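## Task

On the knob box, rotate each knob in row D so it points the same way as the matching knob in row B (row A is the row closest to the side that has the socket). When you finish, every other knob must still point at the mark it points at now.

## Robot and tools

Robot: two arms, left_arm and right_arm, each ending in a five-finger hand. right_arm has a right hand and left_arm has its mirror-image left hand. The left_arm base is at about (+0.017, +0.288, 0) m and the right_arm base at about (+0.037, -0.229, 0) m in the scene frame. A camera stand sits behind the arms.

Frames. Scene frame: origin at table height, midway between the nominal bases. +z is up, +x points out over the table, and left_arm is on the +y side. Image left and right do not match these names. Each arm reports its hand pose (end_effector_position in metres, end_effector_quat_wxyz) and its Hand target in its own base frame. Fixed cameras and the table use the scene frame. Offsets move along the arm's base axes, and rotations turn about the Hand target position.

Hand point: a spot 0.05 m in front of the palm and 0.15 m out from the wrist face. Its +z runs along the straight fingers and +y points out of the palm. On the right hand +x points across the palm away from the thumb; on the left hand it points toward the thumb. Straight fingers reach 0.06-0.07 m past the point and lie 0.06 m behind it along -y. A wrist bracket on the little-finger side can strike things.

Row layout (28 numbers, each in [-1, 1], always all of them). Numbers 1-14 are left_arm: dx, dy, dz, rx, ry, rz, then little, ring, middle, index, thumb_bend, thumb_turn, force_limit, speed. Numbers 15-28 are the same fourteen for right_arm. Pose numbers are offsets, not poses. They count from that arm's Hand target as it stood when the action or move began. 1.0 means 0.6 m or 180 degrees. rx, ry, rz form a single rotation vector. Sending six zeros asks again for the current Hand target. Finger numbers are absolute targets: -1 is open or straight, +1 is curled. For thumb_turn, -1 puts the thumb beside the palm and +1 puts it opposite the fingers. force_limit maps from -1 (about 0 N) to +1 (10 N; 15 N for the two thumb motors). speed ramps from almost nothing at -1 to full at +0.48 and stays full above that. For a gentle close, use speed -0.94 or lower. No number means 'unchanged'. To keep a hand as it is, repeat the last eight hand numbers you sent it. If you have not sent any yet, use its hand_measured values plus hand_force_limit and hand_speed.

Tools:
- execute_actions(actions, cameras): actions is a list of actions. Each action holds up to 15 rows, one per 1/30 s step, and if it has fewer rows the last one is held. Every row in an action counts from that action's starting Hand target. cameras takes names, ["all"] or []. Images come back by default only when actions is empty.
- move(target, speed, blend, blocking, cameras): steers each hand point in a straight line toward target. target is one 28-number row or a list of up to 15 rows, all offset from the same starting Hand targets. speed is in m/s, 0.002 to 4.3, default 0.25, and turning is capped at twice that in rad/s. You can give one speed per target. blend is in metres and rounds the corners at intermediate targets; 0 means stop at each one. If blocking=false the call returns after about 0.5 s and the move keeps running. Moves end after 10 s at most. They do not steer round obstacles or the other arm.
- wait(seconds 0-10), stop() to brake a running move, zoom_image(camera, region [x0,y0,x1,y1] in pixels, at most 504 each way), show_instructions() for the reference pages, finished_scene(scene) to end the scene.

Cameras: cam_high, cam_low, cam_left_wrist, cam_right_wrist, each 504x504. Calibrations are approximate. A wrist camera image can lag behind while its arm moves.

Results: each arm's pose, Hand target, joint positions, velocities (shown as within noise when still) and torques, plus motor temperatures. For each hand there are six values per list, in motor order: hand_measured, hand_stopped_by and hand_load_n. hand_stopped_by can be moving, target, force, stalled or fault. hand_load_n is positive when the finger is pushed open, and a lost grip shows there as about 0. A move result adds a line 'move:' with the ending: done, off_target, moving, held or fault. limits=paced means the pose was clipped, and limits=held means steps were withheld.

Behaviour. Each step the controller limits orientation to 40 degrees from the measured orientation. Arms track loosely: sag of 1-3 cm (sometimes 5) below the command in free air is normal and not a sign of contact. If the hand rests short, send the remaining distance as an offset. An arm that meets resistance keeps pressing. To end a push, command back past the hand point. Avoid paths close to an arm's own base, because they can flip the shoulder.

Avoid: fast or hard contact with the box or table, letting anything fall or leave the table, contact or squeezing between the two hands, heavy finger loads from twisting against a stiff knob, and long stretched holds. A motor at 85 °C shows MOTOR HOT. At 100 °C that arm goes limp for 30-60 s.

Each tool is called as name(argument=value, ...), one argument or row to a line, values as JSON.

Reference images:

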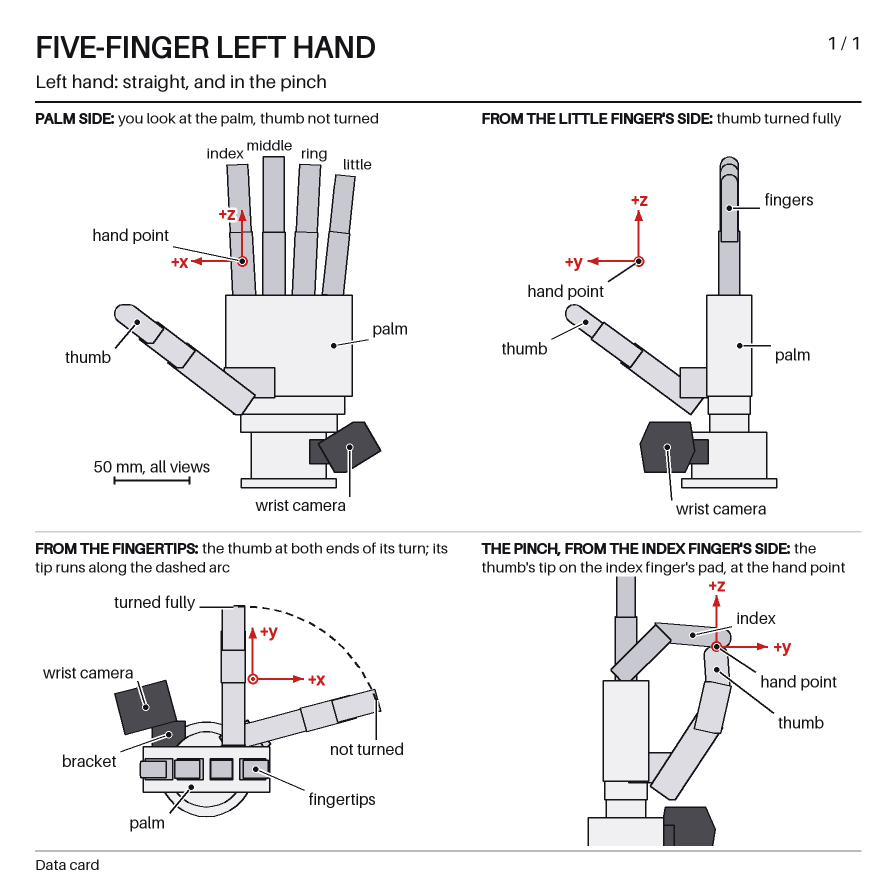

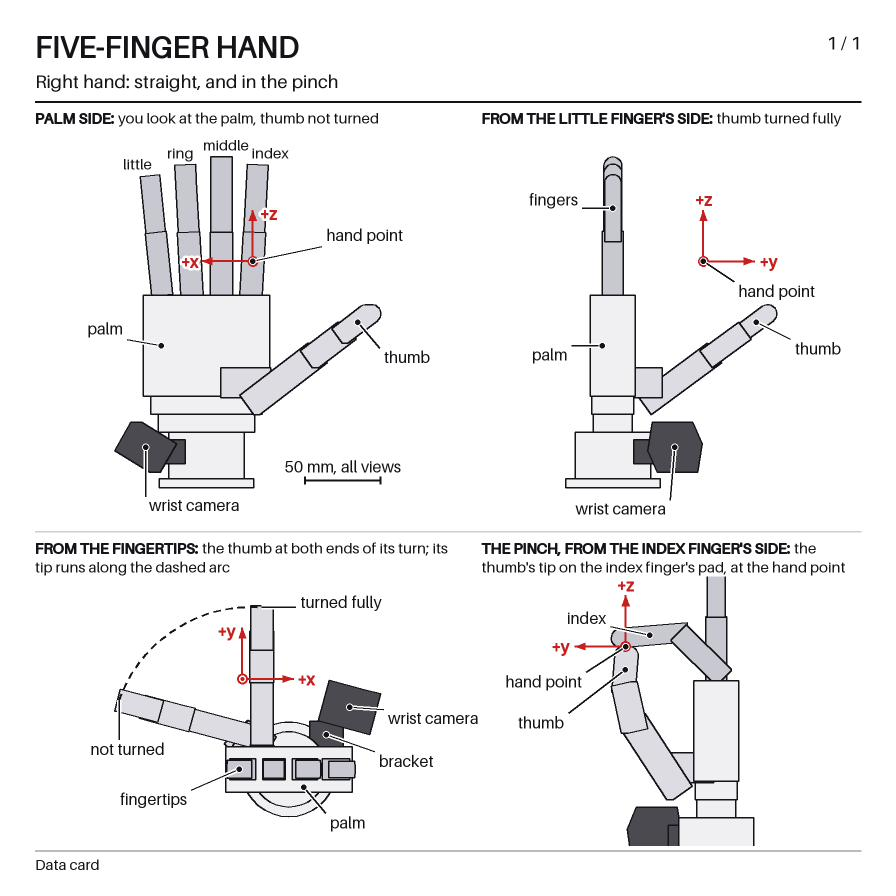

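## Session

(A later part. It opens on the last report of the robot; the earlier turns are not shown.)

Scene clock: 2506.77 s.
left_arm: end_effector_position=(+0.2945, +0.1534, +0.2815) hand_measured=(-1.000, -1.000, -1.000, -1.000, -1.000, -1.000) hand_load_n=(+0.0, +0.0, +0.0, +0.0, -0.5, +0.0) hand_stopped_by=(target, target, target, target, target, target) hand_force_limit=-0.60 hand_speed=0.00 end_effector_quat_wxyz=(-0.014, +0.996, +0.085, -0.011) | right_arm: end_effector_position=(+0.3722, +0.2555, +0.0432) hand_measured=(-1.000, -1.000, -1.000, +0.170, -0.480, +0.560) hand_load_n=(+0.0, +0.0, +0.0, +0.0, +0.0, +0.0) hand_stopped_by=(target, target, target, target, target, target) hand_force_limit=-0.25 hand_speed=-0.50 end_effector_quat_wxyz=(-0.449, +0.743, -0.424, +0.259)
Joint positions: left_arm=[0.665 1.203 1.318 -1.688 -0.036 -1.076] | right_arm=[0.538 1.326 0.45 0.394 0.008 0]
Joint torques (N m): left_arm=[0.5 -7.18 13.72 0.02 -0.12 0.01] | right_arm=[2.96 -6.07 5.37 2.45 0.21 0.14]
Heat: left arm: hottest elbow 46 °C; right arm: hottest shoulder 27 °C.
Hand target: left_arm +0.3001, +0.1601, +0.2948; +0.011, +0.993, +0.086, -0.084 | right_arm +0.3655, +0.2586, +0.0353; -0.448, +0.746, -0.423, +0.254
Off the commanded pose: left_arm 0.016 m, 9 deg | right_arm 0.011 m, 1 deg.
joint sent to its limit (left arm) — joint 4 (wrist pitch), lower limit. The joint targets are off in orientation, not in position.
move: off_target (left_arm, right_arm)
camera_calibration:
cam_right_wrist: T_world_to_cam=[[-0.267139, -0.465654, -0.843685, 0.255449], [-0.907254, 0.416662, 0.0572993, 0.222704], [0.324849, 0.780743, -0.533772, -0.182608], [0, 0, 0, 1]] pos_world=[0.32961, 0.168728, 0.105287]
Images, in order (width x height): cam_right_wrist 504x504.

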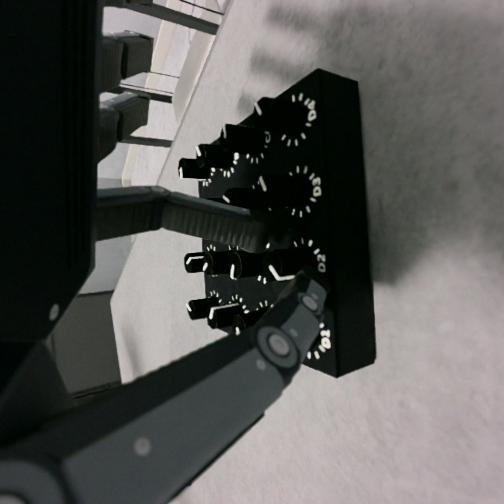

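execute_actions(
  actions=[
    [[0,0,0,0,0,0,-1,-1,-1,-1,-1,-1,-0.6,0,-0.002,0,0,0,0,0,-1,-1,-1,0.40,-0.05,0.56,-0.15,-0.9]],
  ],
  cameras=["cam_right_wrist"],
)

zoom_image(
  camera="cam_right_wrist",
  region=[230, 190, 350, 310],
)

Scene clock: 2520.80 s.
left_arm: end_effector_position=(+0.2945, +0.1534, +0.2815) hand_measured=(-1.000, -1.000, -1.000, -1.000, -1.000, -1.000) hand_load_n=(+0.0, +0.0, +0.0, -0.5, -0.5, +0.0) hand_stopped_by=(target, target, target, target, target, target) hand_force_limit=-0.60 hand_speed=0.00 end_effector_quat_wxyz=(-0.014, +0.996, +0.085, -0.011) | right_arm: end_effector_position=(+0.3703, +0.2553, +0.0416) hand_measured=(-1.000, -1.000, -1.000, +0.260, -0.422, +0.560) hand_load_n=(+0.0, +0.0, +0.0, +8.0, +7.0, +0.5) hand_stopped_by=(target, target, target, force, force, target) hand_force_limit=-0.15 hand_speed=-0.90 end_effector_quat_wxyz=(-0.448, +0.743, -0.424, +0.258)
Joint positions: left_arm=[0.665 1.203 1.318 -1.688 -0.036 -1.076] | right_arm=[0.54 1.326 0.445 0.396 0.01 0]
Joint torques (N m): left_arm=[0.67 -7.24 13.71 -0.01 -0.12 0.01] | right_arm=[2.55 -6.59 5.44 2.3 0.18 0.14]
Heat: left arm: hottest elbow 46 °C; right arm: hottest shoulder 27 °C.
Hand target: left_arm +0.3001, +0.1601, +0.2948; +0.011, +0.993, +0.086, -0.084 | right_arm +0.3642, +0.2586, +0.0352; -0.448, +0.746, -0.423, +0.253
Off the commanded pose: left_arm 0.016 m, 9 deg | right_arm 0.009 m, 1 deg.
joint sent to its limit (left arm) — joint 4 (wrist pitch), lower limit. The joint targets are off in orientation, not in position.
camera_calibration:
cam_right_wrist: T_world_to_cam=[[-0.267709, -0.467331, -0.842575, 0.254118], [-0.907584, 0.415887, 0.0576946, 0.22148], [0.323453, 0.780154, -0.53548, -0.181991], [0, 0, 0, 1]] pos_world=[0.327907, 0.168628, 0.103883]
Images, in order (width x height): cam_right_wrist 504x504.

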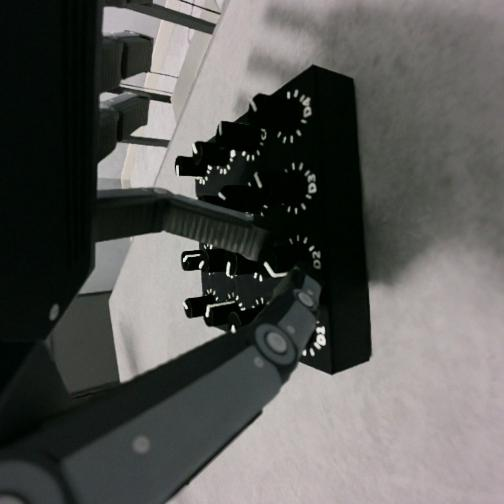

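Scaled by 4.200 from the camera's 504x504 image, which has a finer 720x720 frame.

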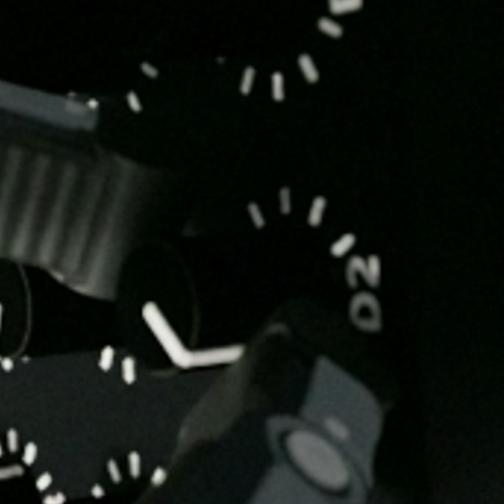

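execute_actions(
  actions=[
    [[0,0,0,0,0,0,-1,-1,-1,-1,-1,-1,-0.6,0,0,0,0,0,0,0,-1,-1,-1,0.40,-0.05,0.49,-0.15,-0.9]],
  ],
  cameras=["cam_right_wrist"],
)

zoom_image(
  camera="cam_right_wrist",
  region=[230, 190, 350, 310],
)

Scene clock: 2529.50 s.
left_arm: end_effector_position=(+0.2945, +0.1534, +0.2815) hand_measured=(-1.000, -1.000, -1.000, -1.000, -1.000, -1.000) hand_load_n=(+0.0, +0.0, +0.0, +0.0, +0.0, +0.0) hand_stopped_by=(target, target, target, target, target, target) hand_force_limit=-0.60 hand_speed=0.00 end_effector_quat_wxyz=(-0.014, +0.996, +0.085, -0.011) | right_arm: end_effector_position=(+0.3709, +0.2546, +0.0416) hand_measured=(-1.000, -1.000, -1.000, +0.260, -0.424, +0.490) hand_load_n=(-0.5, +0.0, +0.0, +7.0, +8.5, -2.5) hand_stopped_by=(target, target, target, force, force, target) hand_force_limit=-0.15 hand_speed=-0.90 end_effector_quat_wxyz=(-0.447, +0.743, -0.425, +0.260)
Joint positions: left_arm=[0.665 1.203 1.318 -1.688 -0.036 -1.076] | right_arm=[0.54 1.326 0.445 0.396 0.015 0]
Joint torques (N m): left_arm=[0.5 -7.06 13.74 -0.01 -0.13 0.01] | right_arm=[2.49 -6.18 5.53 2.32 0.02 0.15]
Heat: left arm: hottest elbow 46 °C; right arm: hottest shoulder 27 °C.
Hand target: left_arm +0.3001, +0.1601, +0.2948; +0.011, +0.993, +0.086, -0.084 | right_arm +0.3642, +0.2586, +0.0352; -0.448, +0.746, -0.423, +0.253
Off the commanded pose: left_arm 0.016 m, 9 deg | right_arm 0.010 m, 1 deg.
joint sent to its limit (left arm) — joint 4 (wrist pitch), lower limit. The joint targets are off in orientation, not in position.
camera_calibration:
cam_right_wrist: T_world_to_cam=[[-0.268655, -0.467809, -0.842009, 0.254326], [-0.905945, 0.419692, 0.0558791, 0.220794], [0.327244, 0.777826, -0.536561, -0.182328], [0, 0, 0, 1]] pos_world=[0.328019, 0.16813, 0.103977]
Images, in order (width x height): cam_right_wrist 504x504.

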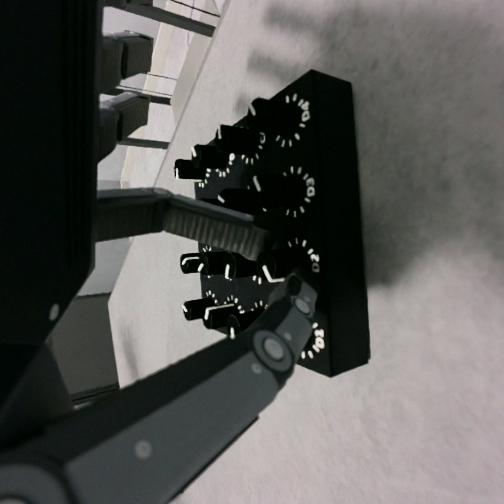

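Scaled by 4.200 from the camera's 504x504 image, which has a finer 720x720 frame.

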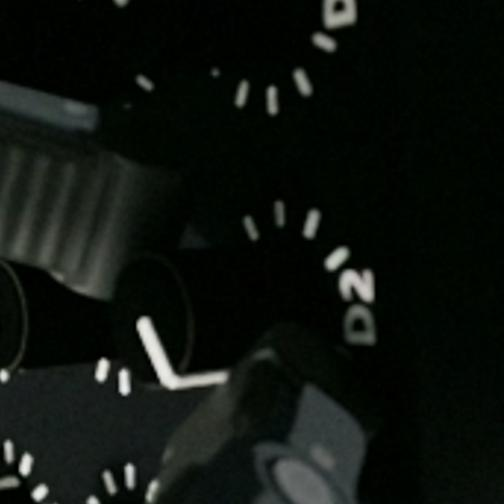

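execute_actions(
  actions=[
    [[0,0,0,0,0,0,-1,-1,-1,-1,-1,-1,-0.6,0,0,0,0,0,0,0,-1,-1,-1,0.40,-0.05,0.42,-0.15,-0.9]],
  ],
  cameras=["cam_right_wrist"],
)

zoom_image(
  camera="cam_right_wrist",
  region=[230, 190, 350, 310],
)

Scene clock: 2543.70 s.
left_arm: end_effector_position=(+0.2945, +0.1534, +0.2815) hand_measured=(-1.000, -1.000, -1.000, -1.000, -1.000, -1.000) hand_load_n=(+0.0, +0.0, +0.0, +0.0, +0.0, +0.0) hand_stopped_by=(target, target, target, target, target, target) hand_force_limit=-0.60 hand_speed=0.00 end_effector_quat_wxyz=(-0.014, +0.996, +0.085, -0.011) | right_arm: end_effector_position=(+0.3707, +0.2542, +0.0412) hand_measured=(-1.000, -1.000, -1.000, +0.260, -0.424, +0.420) hand_load_n=(+0.0, +0.0, +0.0, +6.0, +9.0, -2.5) hand_stopped_by=(target, target, target, force, force, target) hand_force_limit=-0.15 hand_speed=-0.90 end_effector_quat_wxyz=(-0.446, +0.743, -0.426, +0.261)
Joint positions: left_arm=[0.665 1.203 1.318 -1.688 -0.036 -1.076] | right_arm=[0.54 1.326 0.445 0.396 0.016 0]
Joint torques (N m): left_arm=[0.5 -7.18 13.71 0.02 -0.13 0.01] | right_arm=[2.73 -6.48 5.53 2.36 -0.07 0.15]
Heat: left arm: hottest elbow 46 °C; right arm: hottest shoulder 27 °C.
Hand target: left_arm +0.3001, +0.1601, +0.2948; +0.011, +0.993, +0.086, -0.084 | right_arm +0.3641, +0.2586, +0.0351; -0.448, +0.746, -0.423, +0.253
Off the commanded pose: left_arm 0.016 m, 9 deg | right_arm 0.010 m, 1 deg.
joint sent to its limit (left arm) — joint 4 (wrist pitch), lower limit. The joint targets are off in orientation, not in position.
camera_calibration:
cam_right_wrist: T_world_to_cam=[[-0.26957, -0.46822, -0.841488, 0.254194], [-0.905341, 0.421009, 0.0557679, 0.220351], [0.328162, 0.776867, -0.53739, -0.182248], [0, 0, 0, 1]] pos_world=[0.327823, 0.167831, 0.103674]
Images, in order (width x height): cam_right_wrist 504x504.

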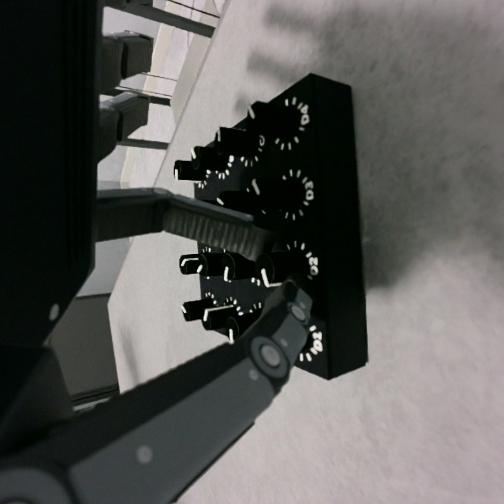

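Scaled by 4.200 from the camera's 504x504 image, which has a finer 720x720 frame.

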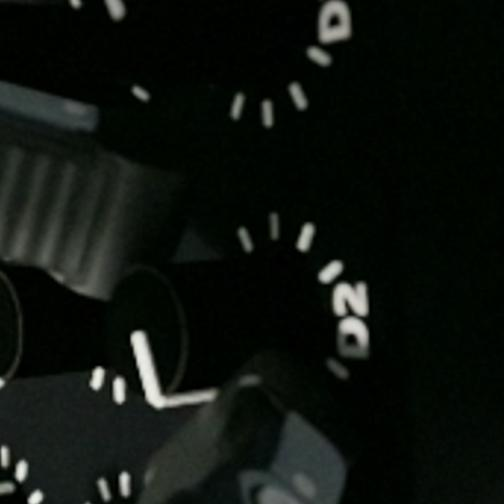

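execute_actions(
  actions=[
    [[0,0,0,0,0,0,-1,-1,-1,-1,-1,-1,-0.6,0,0,0,0,0,0,0,-1,-1,-1,0.40,-0.05,0.34,-0.15,-0.9]],
  ],
  cameras=["cam_right_wrist"],
)

zoom_image(
  camera="cam_right_wrist",
  region=[230, 190, 350, 310],
)

Scene clock: 2552.90 s.
left_arm: end_effector_position=(+0.2945, +0.1534, +0.2815) hand_measured=(-1.000, -1.000, -1.000, -1.000, -1.000, -1.000) hand_load_n=(+0.0, +0.0, +0.0, +0.0, +0.0, +0.0) hand_stopped_by=(target, target, target, target, target, target) hand_force_limit=-0.60 hand_speed=0.00 end_effector_quat_wxyz=(-0.014, +0.996, +0.085, -0.011) | right_arm: end_effector_position=(+0.3707, +0.2539, +0.0410) hand_measured=(-1.000, -1.000, -1.000, +0.260, -0.424, +0.340) hand_load_n=(+0.0, +0.0, +0.0, +6.0, +7.0, -1.5) hand_stopped_by=(target, target, target, force, force, target) hand_force_limit=-0.15 hand_speed=-0.90 end_effector_quat_wxyz=(-0.446, +0.743, -0.426, +0.261)
Joint positions: left_arm=[0.665 1.203 1.318 -1.688 -0.036 -1.076] | right_arm=[0.54 1.326 0.444 0.396 0.017 0]
Joint torques (N m): left_arm=[0.62 -7.18 13.72 0.01 -0.12 0.01] | right_arm=[2.84 -6.42 5.64 2.36 -0.08 0.15]
Heat: left arm: hottest elbow 46 °C; right arm: hottest shoulder 27 °C.
Hand target: left_arm +0.3001, +0.1601, +0.2948; +0.011, +0.993, +0.086, -0.084 | right_arm +0.3642, +0.2587, +0.0353; -0.448, +0.746, -0.423, +0.253
Off the commanded pose: left_arm 0.016 m, 9 deg | right_arm 0.010 m, 1 deg.
joint sent to its limit (left arm) — joint 4 (wrist pitch), lower limit. The joint targets are off in orientation, not in position.
camera_calibration:
cam_right_wrist: T_world_to_cam=[[-0.270108, -0.468568, -0.841122, 0.254185], [-0.904927, 0.421926, 0.0555539, 0.220085], [0.32886, 0.776159, -0.537985, -0.182165], [0, 0, 0, 1]] pos_world=[0.327725, 0.167632, 0.103572]
Images, in order (width x height): cam_right_wrist 504x504.

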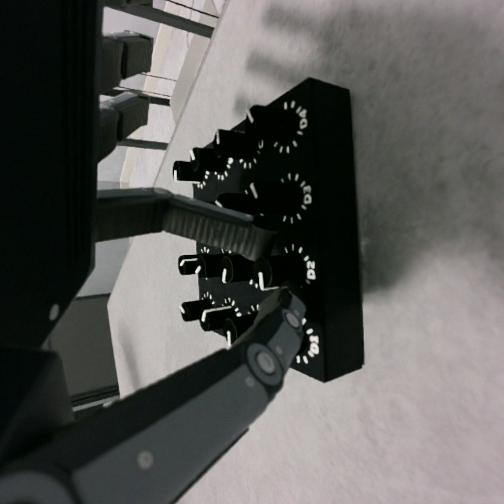

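Scaled by 4.200 from the camera's 504x504 image, which has a finer 720x720 frame.

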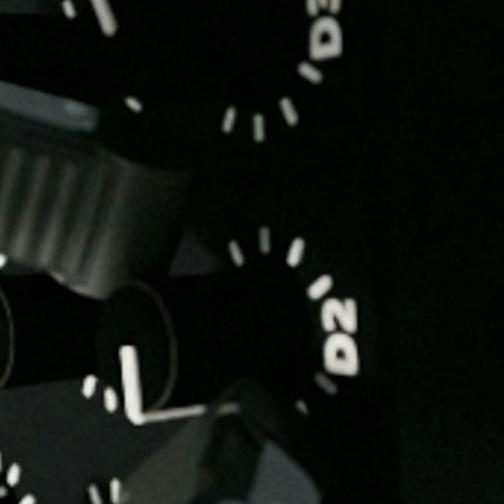

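execute_actions(
  actions=[
    [[0,0,0,0,0,0,-1,-1,-1,-1,-1,-1,-0.6,0,0,0,0,0,0,0,-1,-1,-1,0.40,-0.05,0.27,-0.15,-0.9]],
  ],
  cameras=["cam_right_wrist"],
)

zoom_image(
  camera="cam_right_wrist",
  region=[230, 190, 350, 310],
)

Scene clock: 2563.90 s.
left_arm: end_effector_position=(+0.2945, +0.1534, +0.2815) hand_measured=(-1.000, -1.000, -1.000, -1.000, -1.000, -1.000) hand_load_n=(+0.0, +0.0, +0.0, +0.0, -0.5, +0.5) hand_stopped_by=(target, target, target, target, target, target) hand_force_limit=-0.60 hand_speed=0.00 end_effector_quat_wxyz=(-0.014, +0.996, +0.085, -0.011) | right_arm: end_effector_position=(+0.3697, +0.2534, +0.0398) hand_measured=(-1.000, -1.000, -1.000, +0.260, -0.422, +0.270) hand_load_n=(+0.0, +0.0, +0.0, +3.0, +3.5, -1.0) hand_stopped_by=(target, target, target, force, force, target) hand_force_limit=-0.15 hand_speed=-0.90 end_effector_quat_wxyz=(-0.445, +0.743, -0.426, +0.260)
Joint positions: left_arm=[0.665 1.203 1.318 -1.688 -0.036 -1.076] | right_arm=[0.54 1.326 0.442 0.396 0.017 0]
Joint torques (N m): left_arm=[0.5 -7.3 13.74 -0.01 -0.12 0.02] | right_arm=[2.84 -6.3 5.76 2.43 -0.1 0.14]
Heat: left arm: hottest elbow 46 °C; right arm: hottest shoulder 27 °C.
Hand target: left_arm +0.3001, +0.1601, +0.2948; +0.011, +0.993, +0.086, -0.084 | right_arm +0.3641, +0.2586, +0.0351; -0.448, +0.746, -0.423, +0.253
Off the commanded pose: left_arm 0.016 m, 9 deg | right_arm 0.009 m, 1 deg.
joint sent to its limit (left arm) — joint 4 (wrist pitch), lower limit. The joint targets are off in orientation, not in position.
camera_calibration:
cam_right_wrist: T_world_to_cam=[[-0.271919, -0.469646, -0.839936, 0.253562], [-0.904932, 0.421699, 0.0571698, 0.219369], [0.327351, 0.77563, -0.539666, -0.181343], [0, 0, 0, 1]] pos_world=[0.326825, 0.167232, 0.10257]
Images, in order (width x height): cam_right_wrist 504x504.

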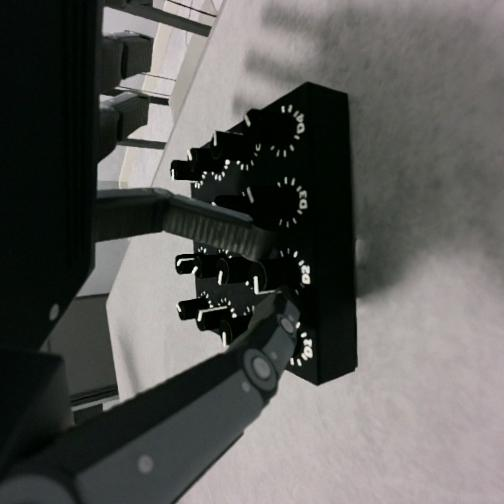

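Scaled by 4.200 from the camera's 504x504 image, which has a finer 720x720 frame.

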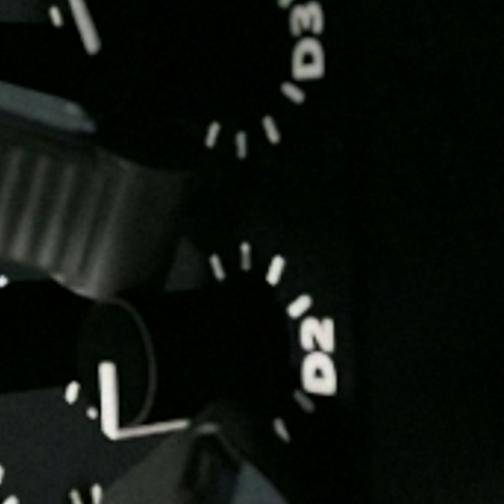

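move(
  target=[
    [0,0,0,0,0,0,-1,-1,-1,-1,-1,-1,-0.6,0,0,0,0.0,0,0,0,-1,-1,-1,0.17,-0.48,0.27,-0.25,-0.5],
    [0,0,0,0,0,0,-1,-1,-1,-1,-1,-1,-0.6,0,0,0,0.06,0,0,0,-1,-1,-1,0.17,-0.48,0.27,-0.25,-0.5],
    [0,0,0,0,0,0,-1,-1,-1,-1,-1,-1,-0.6,0,-0.006,0.01,0.06,0,0,0,-1,-1,-1,0.17,-0.48,0.6,-0.25,-0.5],
    [0,0,0,0,0,0,-1,-1,-1,-1,-1,-1,-0.6,0,-0.006,0.01,0.04,0,0,0,-1,-1,-1,0.17,-0.48,0.6,-0.25,-0.5],
  ],
  speed=0.1,
  cameras=["cam_right_wrist"],
)

zoom_image(
  camera="cam_right_wrist",
  region=[260, 200, 400, 340],
)

Scene clock: 2589.23 s.
left_arm: end_effector_position=(+0.2945, +0.1534, +0.2815) hand_measured=(-1.000, -1.000, -1.000, -1.000, -1.000, -1.000) hand_load_n=(+0.0, +0.0, +0.0, +0.0, +0.0, +0.0) hand_stopped_by=(target, target, target, target, target, target) hand_force_limit=-0.60 hand_speed=0.00 end_effector_quat_wxyz=(-0.014, +0.996, +0.085, -0.011) | right_arm: end_effector_position=(+0.3532, +0.2548, +0.0519) hand_measured=(-1.000, -1.000, -1.000, +0.170, -0.478, +0.600) hand_load_n=(+0.0, +0.0, +0.0, +0.0, +0.0, +0.0) hand_stopped_by=(target, target, target, target, target, target) hand_force_limit=-0.25 hand_speed=-0.50 end_effector_quat_wxyz=(-0.437, +0.752, -0.426, +0.252)
Joint positions: left_arm=[0.665 1.203 1.318 -1.688 -0.036 -1.076] | right_arm=[0.567 1.243 0.442 0.286 0.03 0.01]
Joint torques (N m): left_arm=[0.5 -7.24 13.74 0.01 -0.13 0.01] | right_arm=[2.67 -5.66 8.06 2.37 0.21 0.16]
Heat: left arm: hottest elbow 46 °C; right arm: hottest elbow 28 °C.
Hand target: left_arm +0.3001, +0.1601, +0.2948; +0.011, +0.993, +0.086, -0.084 | right_arm +0.3604, +0.2647, +0.0592; -0.448, +0.746, -0.423, +0.253
Off the commanded pose: left_arm 0.016 m, 9 deg | right_arm 0.014 m, 1 deg.
joint sent to its limit (left arm) — joint 4 (wrist pitch), lower limit. The joint targets are off in orientation, not in position.
move: off_target (left_arm, right_arm); target 3's new numbers were sent with right_arm's hand 0.024 m and 2 deg from that target
camera_calibration:
cam_right_wrist: T_world_to_cam=[[-0.28648, -0.48331, -0.827249, 0.267911], [-0.90794, 0.412633, 0.0733477, 0.205783], [0.3059, 0.772105, -0.557027, -0.161191], [0, 0, 0, 1]] pos_world=[0.312898, 0.169028, 0.116748]
Images, in order (width x height): cam_right_wrist 504x504.

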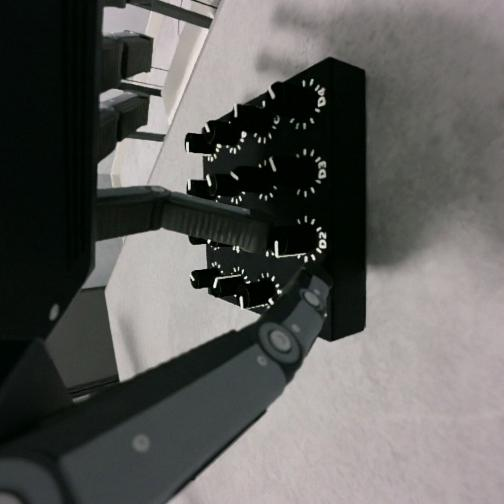

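Scaled by 3.600 from the camera's 504x504 image, which has a finer 720x720 frame.

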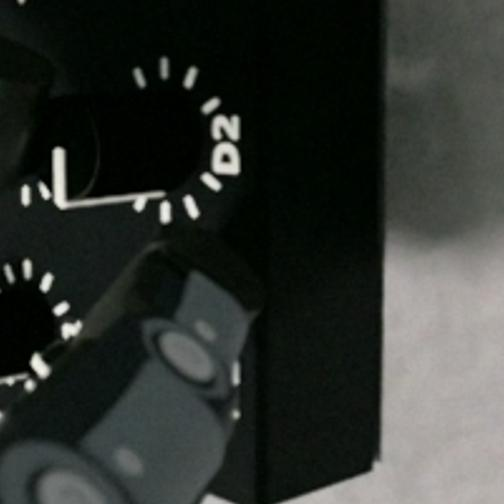

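move(
  target=[
    [0,0,0,0,0,0,-1,-1,-1,-1,-1,-1,-0.6,0,0,0,0.08,0,0,0,-1,-1,-1,0.17,-0.48,0.6,-0.25,-0.5],
    [0,0,0,0,0,0,-1,-1,-1,-1,-1,-1,-0.6,0,0.01,0.0,0.08,0,0,0,-1,-1,-1,0.17,-0.48,0.6,-0.25,-0.5],
    [0,0,0,0,0,0,-1,-1,-1,-1,-1,-1,-0.6,0,0.01,0.0,0.01,0,0,0,-1,-1,-1,0.17,-0.48,0.6,-0.25,-0.5],
  ],
  speed=0.1,
  cameras=["cam_right_wrist"],
)

zoom_image(
  camera="cam_right_wrist",
  region=[260, 180, 400, 320],
)

Scene clock: 2609.87 s.
left_arm: end_effector_position=(+0.2945, +0.1534, +0.2815) hand_measured=(-1.000, -1.000, -1.000, -1.000, -1.000, -1.000) hand_load_n=(+0.0, +0.0, +0.0, +0.0, +0.0, +0.0) hand_stopped_by=(target, target, target, target, target, target) hand_force_limit=-0.60 hand_speed=0.00 end_effector_quat_wxyz=(-0.014, +0.996, +0.085, -0.011) | right_arm: end_effector_position=(+0.3639, +0.2628, +0.0643) hand_measured=(-1.000, -1.000, -1.000, +0.170, -0.478, +0.600) hand_load_n=(+0.0, +0.0, +0.0, +0.0, +0.0, +0.0) hand_stopped_by=(target, target, target, target, target, target) hand_force_limit=-0.25 hand_speed=-0.50 end_effector_quat_wxyz=(-0.443, +0.749, -0.423, +0.252)
Joint positions: left_arm=[0.665 1.203 1.318 -1.688 -0.036 -1.076] | right_arm=[0.567 1.247 0.481 0.265 0.025 0.011]
Joint torques (N m): left_arm=[0.44 -7.24 13.74 0.01 -0.13 0] | right_arm=[1.38 -6.01 6.98 2.5 0.04 0.12]
Heat: left arm: hottest elbow 46 °C; right arm: hottest elbow 29 °C.
Hand target: left_arm +0.3001, +0.1601, +0.2948; +0.011, +0.993, +0.086, -0.084 | right_arm +0.3664, +0.2647, +0.0652; -0.448, +0.746, -0.423, +0.253
Off the commanded pose: left_arm 0.016 m, 9 deg | right_arm 0.003 m, 1 deg.
joint sent to its limit (left arm) — joint 4 (wrist pitch), lower limit. The joint targets are off in orientation, not in position.
move: off_target (left_arm)
camera_calibration:
cam_right_wrist: T_world_to_cam=[[-0.277032, -0.476242, -0.834534, 0.28017], [-0.910165, 0.40845, 0.0690494, 0.213344], [0.307981, 0.778693, -0.546612, -0.166864], [0, 0, 0, 1]] pos_world=[0.323185, 0.176224, 0.12787]
Images, in order (width x height): cam_right_wrist 504x504.

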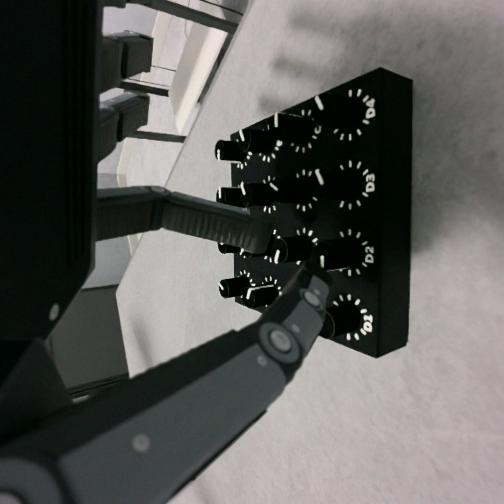

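Scaled by 3.600 from the camera's 504x504 image, which has a finer 720x720 frame.

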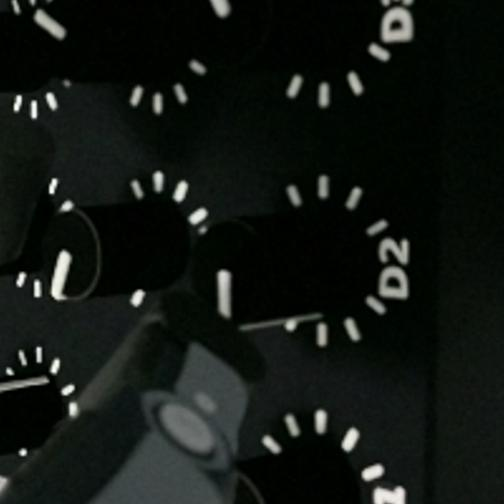

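move(
  target=[
    [0,0,0,0,0,0,-1,-1,-1,-1,-1,-1,-0.6,0,-0.008,-0.0165,0.02,0,0,0,-1,-1,-1,0.17,-0.48,0.6,-0.25,-0.5],
    [0,0,0,0,0,0,-1,-1,-1,-1,-1,-1,-0.6,0,-0.008,-0.0165,-0.012,0,0,0,-1,-1,-1,0.17,-0.48,0.6,-0.25,-0.5],
  ],
  speed=0.1,
)

Scene clock: 2639.87 s.
left_arm: end_effector_position=(+0.2945, +0.1534, +0.2815) hand_measured=(-1.000, -1.000, -1.000, -1.000, -1.000, -1.000) hand_load_n=(+0.0, +0.0, +0.0, +0.0, +0.0, +0.5) hand_stopped_by=(target, target, target, target, target, target) hand_force_limit=-0.60 hand_speed=0.00 end_effector_quat_wxyz=(-0.014, +0.996, +0.085, -0.011) | right_arm: end_effector_position=(+0.3583, +0.2596, +0.0608) hand_measured=(-1.000, -1.000, -1.000, +0.170, -0.478, +0.600) hand_load_n=(+0.0, -0.5, -0.5, +0.0, +0.0, +0.0) hand_stopped_by=(target, target, target, target, target, target) hand_force_limit=-0.25 hand_speed=-0.50 end_effector_quat_wxyz=(-0.448, +0.748, -0.421, +0.249)
Joint positions: left_arm=[0.665 1.203 1.318 -1.688 -0.036 -1.076] | right_arm=[0.561 1.24 0.456 0.29 0.009 0.011]
Joint torques (N m): left_arm=[0.5 -7.24 13.72 -0.01 -0.13 0.01] | right_arm=[0.73 -6.18 6.45 2.39 0.03 0]
Heat: left arm: hottest elbow 46 °C; right arm: hottest elbow 29 °C.
Hand target: left_arm +0.3001, +0.1601, +0.2948; +0.011, +0.993, +0.086, -0.084 | right_arm +0.3616, +0.2547, +0.0579; -0.448, +0.746, -0.423, +0.253
Off the commanded pose: left_arm 0.016 m, 9 deg | right_arm 0.006 m, 1 deg.
joint sent to its limit (left arm) — joint 4 (wrist pitch), lower limit. The joint targets are off in orientation, not in position.
move: off_target (left_arm)

move(
  target=[
    [0,0,0,0,0,0,-1,-1,-1,-1,-1,-1,-0.6,0,0.008,-0.005,0.015,0,0,0,-1,-1,-1,0.17,-0.478,0.6,-0.25,-0.5],
    [0,0,0,0,0,0,-1,-1,-1,-1,-1,-1,-0.6,0,0.006,-0.005,-0.026,0,0,0,-1,-1,-1,0.17,-0.478,0.6,-0.25,-0.5],
  ],
  speed=0.1,
  cameras=["cam_right_wrist"],
)

zoom_image(
  camera="cam_right_wrist",
  region=[230, 190, 370, 330],
)

Scene clock: 2653.07 s.
left_arm: end_effector_position=(+0.2945, +0.1534, +0.2815) hand_measured=(-1.000, -1.000, -1.000, -1.000, -1.000, -1.000) hand_load_n=(+0.0, +0.0, +0.0, +0.0, +0.0, +0.0) hand_stopped_by=(target, target, target, target, target, target) hand_force_limit=-0.60 hand_speed=0.00 end_effector_quat_wxyz=(-0.014, +0.996, +0.085, -0.011) | right_arm: end_effector_position=(+0.3628, +0.2561, +0.0454) hand_measured=(-1.000, -1.000, -1.000, +0.170, -0.478, +0.600) hand_load_n=(+0.0, +0.0, +0.0, +0.0, +0.0, +0.0) hand_stopped_by=(target, target, target, target, target, target) hand_force_limit=-0.25 hand_speed=-0.50 end_effector_quat_wxyz=(-0.449, +0.747, -0.424, +0.249)
Joint positions: left_arm=[0.665 1.203 1.318 -1.688 -0.036 -1.076] | right_arm=[0.543 1.296 0.442 0.36 -0.005 0.007]
Joint torques (N m): left_arm=[0.5 -7.3 13.72 0.02 -0.12 0.01] | right_arm=[0.73 -6.07 6.04 2.41 0.08 -0.01]
Heat: left arm: hottest elbow 46 °C; right arm: hottest elbow 28 °C.
Hand target: left_arm +0.3001, +0.1601, +0.2948; +0.011, +0.993, +0.086, -0.084 | right_arm +0.3655, +0.2517, +0.0425; -0.448, +0.746, -0.423, +0.254
Off the commanded pose: left_arm 0.016 m, 9 deg | right_arm 0.006 m, 1 deg.
joint sent to its limit (left arm) — joint 4 (wrist pitch), lower limit. The joint targets are off in orientation, not in position.
move: off_target (left_arm)
camera_calibration:
cam_right_wrist: T_world_to_cam=[[-0.274602, -0.465548, -0.841344, 0.25771], [-0.911848, 0.403769, 0.0741923, 0.218006], [0.305168, 0.787551, -0.535384, -0.173406], [0, 0, 0, 1]] pos_world=[0.322474, 0.168519, 0.10781]
Images, in order (width x height): cam_right_wrist 504x504.

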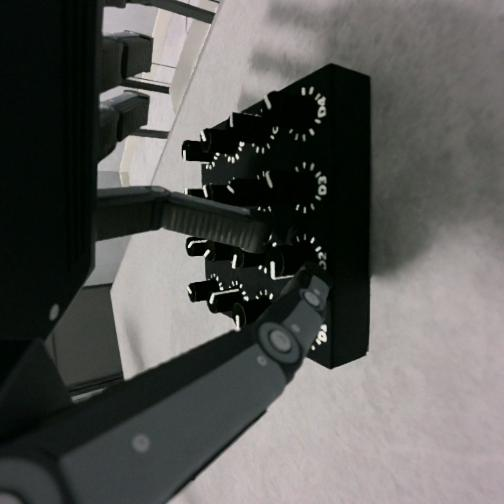

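Scaled by 3.600 from the camera's 504x504 image, which has a finer 720x720 frame.

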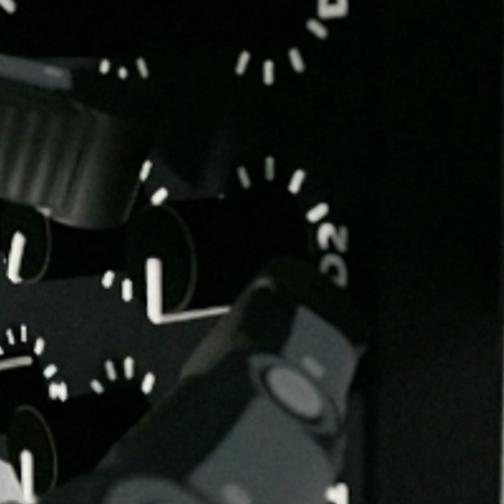

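move(
  target=[
    [0,0,0,0,0,0,-1,-1,-1,-1,-1,-1,-0.6,0,-0.0022,0.024,0.033,0,0,0,-1,-1,-1,0.17,-0.478,0.58,-0.25,-0.5],
    [0,0,0,0,0,0,-1,-1,-1,-1,-1,-1,-0.6,0,-0.0022,0.0033,0.033,0,0,0,-1,-1,-1,0.17,-0.478,0.58,-0.25,-0.5],
    [0,0,0,0,0,0,-1,-1,-1,-1,-1,-1,-0.6,0,-0.0022,0.0033,-0.006,0,0,0,-1,-1,-1,0.17,-0.478,0.58,-0.25,-0.5],
  ],
  speed=0.1,
)

Scene clock: 2672.43 s.
left_arm: end_effector_position=(+0.2945, +0.1534, +0.2815) hand_measured=(-1.000, -1.000, -1.000, -1.000, -1.000, -1.000) hand_load_n=(+0.0, +0.0, +0.0, +0.0, +0.0, +0.0) hand_stopped_by=(target, target, target, target, target, target) hand_force_limit=-0.60 hand_speed=0.00 end_effector_quat_wxyz=(-0.014, +0.996, +0.085, -0.011) | right_arm: end_effector_position=(+0.3604, +0.2590, +0.0424) hand_measured=(-1.000, -1.000, -1.000, +0.170, -0.478, +0.580) hand_load_n=(+0.0, -0.5, +0.0, +0.0, +1.0, +0.0) hand_stopped_by=(target, target, target, target, target, target) hand_force_limit=-0.25 hand_speed=-0.50 end_effector_quat_wxyz=(-0.449, +0.748, -0.421, +0.248)
Joint positions: left_arm=[0.665 1.203 1.318 -1.688 -0.036 -1.076] | right_arm=[0.554 1.305 0.437 0.374 0 0.008]
Joint torques (N m): left_arm=[0.5 -7.18 13.72 0.03 -0.12 0] | right_arm=[0.97 -5.71 5.94 2.58 0.11 0.04]
Heat: left arm: hottest elbow 46 °C; right arm: hottest elbow 28 °C.
Hand target: left_arm +0.3001, +0.1601, +0.2948; +0.011, +0.993, +0.086, -0.084 | right_arm +0.3640, +0.2536, +0.0387; -0.448, +0.746, -0.423, +0.253
Off the commanded pose: left_arm 0.016 m, 9 deg | right_arm 0.007 m, 1 deg.
joint sent to its limit (left arm) — joint 4 (wrist pitch), lower limit. The joint targets are off in orientation, not in position.
move: off_target (left_arm)

execute_actions(
  actions=[
    [[0,0,0,0,0,0,-1,-1,-1,-1,-1,-1,-0.6,0,0,0,0,0,0,0,-1,-1,-1,0.17,-0.478,0.62,-0.15,-0.5]],
    [[0,0,0,0,0,0,-1,-1,-1,-1,-1,-1,-0.6,0,0,0,0,0,0,0,-1,-1,-1,0.40,-0.05,0.62,-0.15,-0.9]],
  ],
  cameras=["cam_right_wrist"],
)

zoom_image(
  camera="cam_right_wrist",
  region=[230, 190, 350, 310],
)

Scene clock: 2686.43 s.
left_arm: end_effector_position=(+0.2945, +0.1534, +0.2815) hand_measured=(-1.000, -1.000, -1.000, -1.000, -1.000, -1.000) hand_load_n=(+0.0, +0.0, +0.0, +0.0, +0.0, +0.0) hand_stopped_by=(target, target, target, target, target, target) hand_force_limit=-0.60 hand_speed=0.00 end_effector_quat_wxyz=(-0.014, +0.996, +0.085, -0.011) | right_arm: end_effector_position=(+0.3585, +0.2593, +0.0413) hand_measured=(-1.000, -1.000, -1.000, +0.270, -0.430, +0.620) hand_load_n=(+0.0, -0.5, -0.5, +7.5, +6.0, +2.5) hand_stopped_by=(target, target, target, force, force, target) hand_force_limit=-0.15 hand_speed=-0.90 end_effector_quat_wxyz=(-0.449, +0.749, -0.420, +0.245)
Joint positions: left_arm=[0.665 1.203 1.318 -1.688 -0.036 -1.076] | right_arm=[0.554 1.305 0.434 0.375 -0.006 0.008]
Joint torques (N m): left_arm=[0.5 -7.24 13.74 -0.03 -0.12 0.01] | right_arm=[0.67 -6.01 6.13 2.51 0.37 0.02]
Heat: left arm: hottest elbow 46 °C; right arm: hottest elbow 28 °C.
Hand target: left_arm +0.3001, +0.1601, +0.2948; +0.011, +0.993, +0.086, -0.084 | right_arm +0.3640, +0.2536, +0.0387; -0.448, +0.746, -0.423, +0.253
Off the commanded pose: left_arm 0.016 m, 9 deg | right_arm 0.008 m, 1 deg.
joint sent to its limit (left arm) — joint 4 (wrist pitch), lower limit. The joint targets are off in orientation, not in position.
camera_calibration:
cam_right_wrist: T_world_to_cam=[[-0.271795, -0.468607, -0.840556, 0.254175], [-0.915974, 0.393856, 0.0766078, 0.217041], [0.295159, 0.79075, -0.53628, -0.173995], [0, 0, 0, 1]] pos_world=[0.319244, 0.171212, 0.103711]
Images, in order (width x height): cam_right_wrist 504x504.

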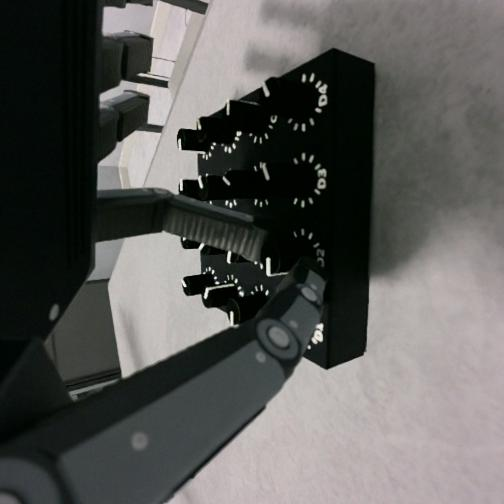

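Scaled by 4.200 from the camera's 504x504 image, which has a finer 720x720 frame.

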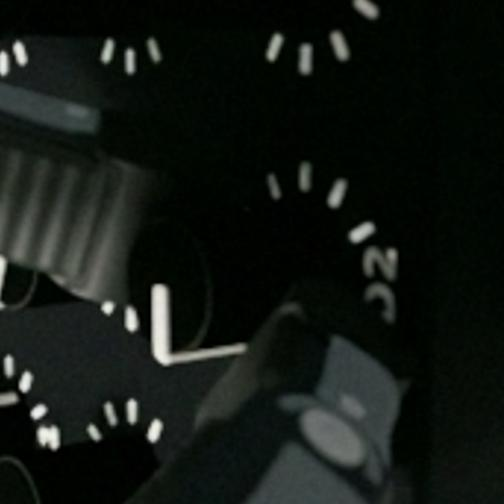

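execute_actions(
  actions=[
    [[0,0,0,0,0,0,-1,-1,-1,-1,-1,-1,-0.6,0,0,0,0,0,0,0,-1,-1,-1,0.40,-0.05,0.54,-0.15,-0.9]],
    [[0,0,0,0,0,0,-1,-1,-1,-1,-1,-1,-0.6,0,0,0,0,0,0,0,-1,-1,-1,0.40,-0.05,0.48,-0.15,-0.9]],
  ],
  cameras=["cam_right_wrist"],
)

zoom_image(
  camera="cam_right_wrist",
  region=[230, 190, 350, 310],
)

Scene clock: 2699.70 s.
left_arm: end_effector_position=(+0.2945, +0.1534, +0.2815) hand_measured=(-1.000, -1.000, -1.000, -1.000, -1.000, -1.000) hand_load_n=(+0.0, +0.0, +0.0, +0.0, +0.0, +0.0) hand_stopped_by=(target, target, target, target, target, target) hand_force_limit=-0.60 hand_speed=0.00 end_effector_quat_wxyz=(-0.014, +0.996, +0.085, -0.011) | right_arm: end_effector_position=(+0.3596, +0.2578, +0.0411) hand_measured=(-1.000, -1.000, -1.000, +0.270, -0.430, +0.480) hand_load_n=(+0.0, +0.0, +0.0, +6.0, +8.0, -2.0) hand_stopped_by=(target, target, target, force, force, target) hand_force_limit=-0.15 hand_speed=-0.90 end_effector_quat_wxyz=(-0.448, +0.749, -0.422, +0.248)
Joint positions: left_arm=[0.665 1.203 1.318 -1.688 -0.036 -1.076] | right_arm=[0.552 1.305 0.434 0.375 0 0.007]
Joint torques (N m): left_arm=[0.38 -7.24 13.75 0.01 -0.12 0.01] | right_arm=[0.56 -5.77 6.04 2.56 0.17 0.03]
Heat: left arm: hottest elbow 46 °C; right arm: hottest elbow 28 °C.
Hand target: left_arm +0.3001, +0.1601, +0.2948; +0.011, +0.993, +0.086, -0.084 | right_arm +0.3640, +0.2536, +0.0387; -0.448, +0.746, -0.423, +0.253
Off the commanded pose: left_arm 0.016 m, 9 deg | right_arm 0.007 m, 1 deg.
joint sent to its limit (left arm) — joint 4 (wrist pitch), lower limit. The joint targets are off in orientation, not in position.
camera_calibration:
cam_right_wrist: T_world_to_cam=[[-0.272978, -0.469617, -0.839609, 0.254376], [-0.913731, 0.399605, 0.0735658, 0.216519], [0.300964, 0.787258, -0.538187, -0.174376], [0, 0, 0, 1]] pos_world=[0.31976, 0.170216, 0.103801]
Images, in order (width x height): cam_right_wrist 504x504.

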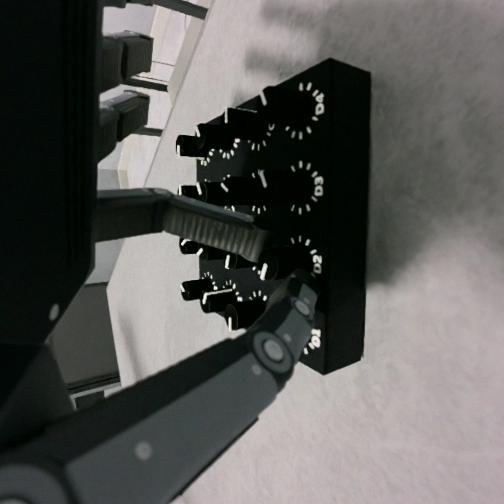

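Scaled by 4.200 from the camera's 504x504 image, which has a finer 720x720 frame.

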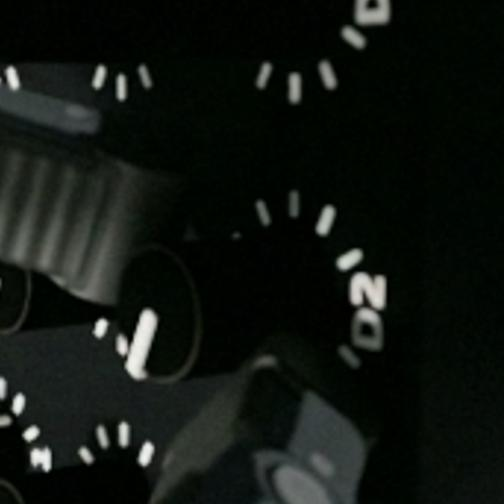

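execute_actions(
  actions=[
    [[0,0,0,0,0,0,-1,-1,-1,-1,-1,-1,-0.6,0,0,0,0,0,0,0,-1,-1,-1,0.40,-0.05,0.41,-0.15,-0.9]],
    [[0,0,0,0,0,0,-1,-1,-1,-1,-1,-1,-0.6,0,0,0,0,0,0,0,-1,-1,-1,0.40,-0.05,0.36,-0.15,-0.9]],
  ],
  cameras=["cam_right_wrist"],
)

zoom_image(
  camera="cam_right_wrist",
  region=[230, 190, 350, 310],
)

Scene clock: 2724.13 s.
left_arm: end_effector_position=(+0.2945, +0.1534, +0.2815) hand_measured=(-1.000, -1.000, -1.000, -1.000, -1.000, -1.000) hand_load_n=(+0.0, +0.0, +0.0, +0.0, +0.0, +0.0) hand_stopped_by=(target, target, target, target, target, target) hand_force_limit=-0.60 hand_speed=0.00 end_effector_quat_wxyz=(-0.014, +0.996, +0.085, -0.011) | right_arm: end_effector_position=(+0.3601, +0.2571, +0.0411) hand_measured=(-1.000, -1.000, -1.000, +0.270, -0.430, +0.360) hand_load_n=(+0.0, -0.5, +0.0, +5.0, +7.5, -1.5) hand_stopped_by=(target, target, target, force, force, target) hand_force_limit=-0.15 hand_speed=-0.90 end_effector_quat_wxyz=(-0.447, +0.748, -0.422, +0.249)
Joint positions: left_arm=[0.665 1.203 1.318 -1.688 -0.036 -1.076] | right_arm=[0.551 1.305 0.434 0.375 0.001 0.006]
Joint torques (N m): left_arm=[0.44 -7.3 13.71 -0.01 -0.13 0.01] | right_arm=[0.91 -5.95 6.17 2.54 0.09 0.06]
Heat: left arm: hottest elbow 46 °C; right arm: hottest elbow 28 °C.
Hand target: left_arm +0.3001, +0.1601, +0.2948; +0.011, +0.993, +0.086, -0.084 | right_arm +0.3640, +0.2536, +0.0388; -0.448, +0.746, -0.423, +0.253
Off the commanded pose: left_arm 0.016 m, 9 deg | right_arm 0.006 m, 1 deg.
joint sent to its limit (left arm) — joint 4 (wrist pitch), lower limit. The joint targets are off in orientation, not in position.
camera_calibration:
cam_right_wrist: T_world_to_cam=[[-0.27305, -0.470294, -0.839206, 0.254354], [-0.913147, 0.401168, 0.0722921, 0.21671], [0.302664, 0.786058, -0.538987, -0.174203], [0, 0, 0, 1]] pos_world=[0.320065, 0.169618, 0.103897]
Images, in order (width x height): cam_right_wrist 504x504.

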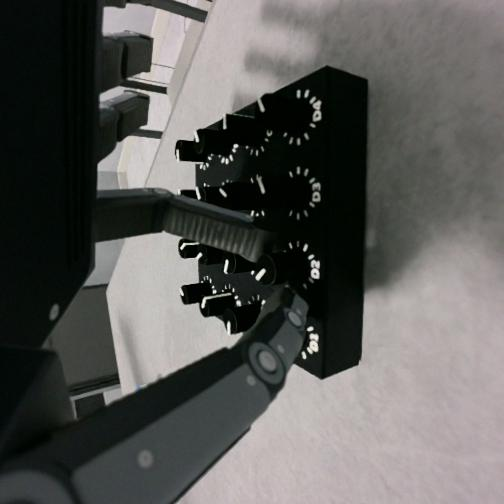

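Scaled by 4.200 from the camera's 504x504 image, which has a finer 720x720 frame.

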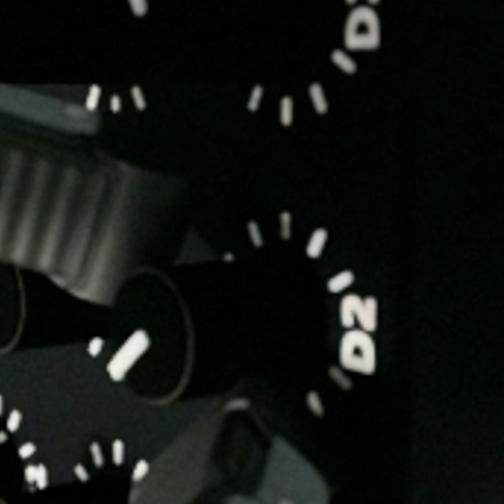

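move(
  target=[
    [0,0,0,0,0,0,-1,-1,-1,-1,-1,-1,-0.6,0,0,0,0.0,0,0,0,-1,-1,-1,0.18,-0.478,0.36,-0.25,-0.5],
    [0,0,0,0,0,0,-1,-1,-1,-1,-1,-1,-0.6,0,0,0,0.045,0,0,0,-1,-1,-1,0.18,-0.478,0.36,-0.25,-0.5],
  ],
  speed=0.1,
  cameras=["cam_right_wrist"],
)

zoom_image(
  camera="cam_right_wrist",
  region=[260, 200, 380, 320],
)

Scene clock: 2748.63 s.
left_arm: end_effector_position=(+0.2945, +0.1534, +0.2815) hand_measured=(-1.000, -1.000, -1.000, -1.000, -1.000, -1.000) hand_load_n=(+0.0, +0.0, +0.0, +0.0, +0.0, +0.0) hand_stopped_by=(target, target, target, target, target, target) hand_force_limit=-0.60 hand_speed=0.00 end_effector_quat_wxyz=(-0.014, +0.996, +0.085, -0.011) | right_arm: end_effector_position=(+0.3512, +0.2510, +0.0504) hand_measured=(-1.000, -1.000, -1.000, +0.180, -0.478, +0.360) hand_load_n=(+0.0, +0.0, +0.0, +0.5, +0.0, +0.0) hand_stopped_by=(target, target, target, target, target, target) hand_force_limit=-0.25 hand_speed=-0.50 end_effector_quat_wxyz=(-0.438, +0.753, -0.425, +0.245)
Joint positions: left_arm=[0.665 1.203 1.318 -1.688 -0.036 -1.076] | right_arm=[0.55 1.238 0.434 0.285 0.002 0.005]
Joint torques (N m): left_arm=[0.56 -7.18 13.72 0.02 -0.12 0.01] | right_arm=[1.2 -7.18 8.84 1.44 0.04 0.07]
Heat: left arm: hottest elbow 46 °C; right arm: hottest elbow 28 °C.
Hand target: left_arm +0.3001, +0.1601, +0.2948; +0.011, +0.993, +0.086, -0.084 | right_arm +0.3639, +0.2537, +0.0658; -0.448, +0.746, -0.423, +0.253
Off the commanded pose: left_arm 0.016 m, 9 deg | right_arm 0.020 m, 2 deg.
joint sent to its limit (left arm) — joint 4 (wrist pitch), lower limit. The joint targets are off in orientation, not in position.
move: off_target (left_arm, right_arm)
camera_calibration:
cam_right_wrist: T_world_to_cam=[[-0.289418, -0.480659, -0.827771, 0.264661], [-0.911098, 0.403487, 0.0842603, 0.208473], [0.293494, 0.778566, -0.554704, -0.155832], [0, 0, 0, 1]] pos_world=[0.312272, 0.164421, 0.115072]
Images, in order (width x height): cam_right_wrist 504x504.

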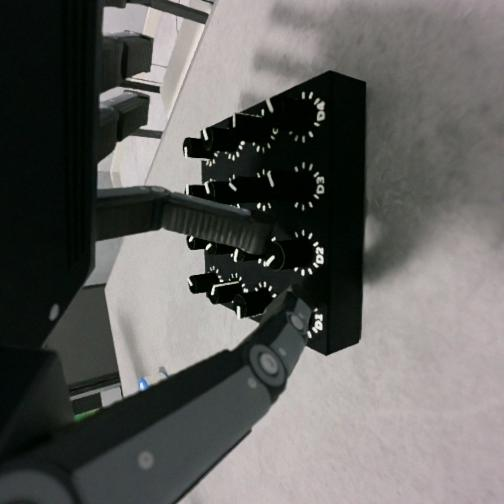

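Scaled by 4.200 from the camera's 504x504 image, which has a finer 720x720 frame.

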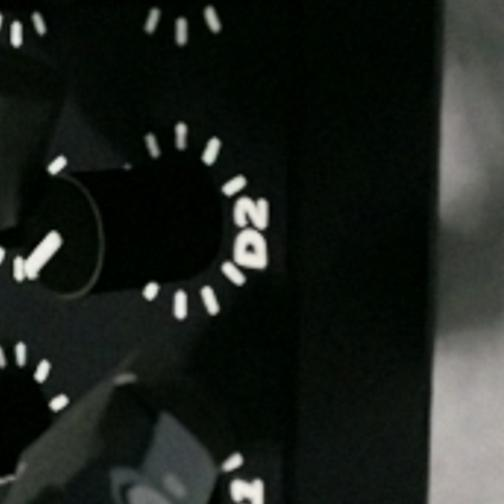

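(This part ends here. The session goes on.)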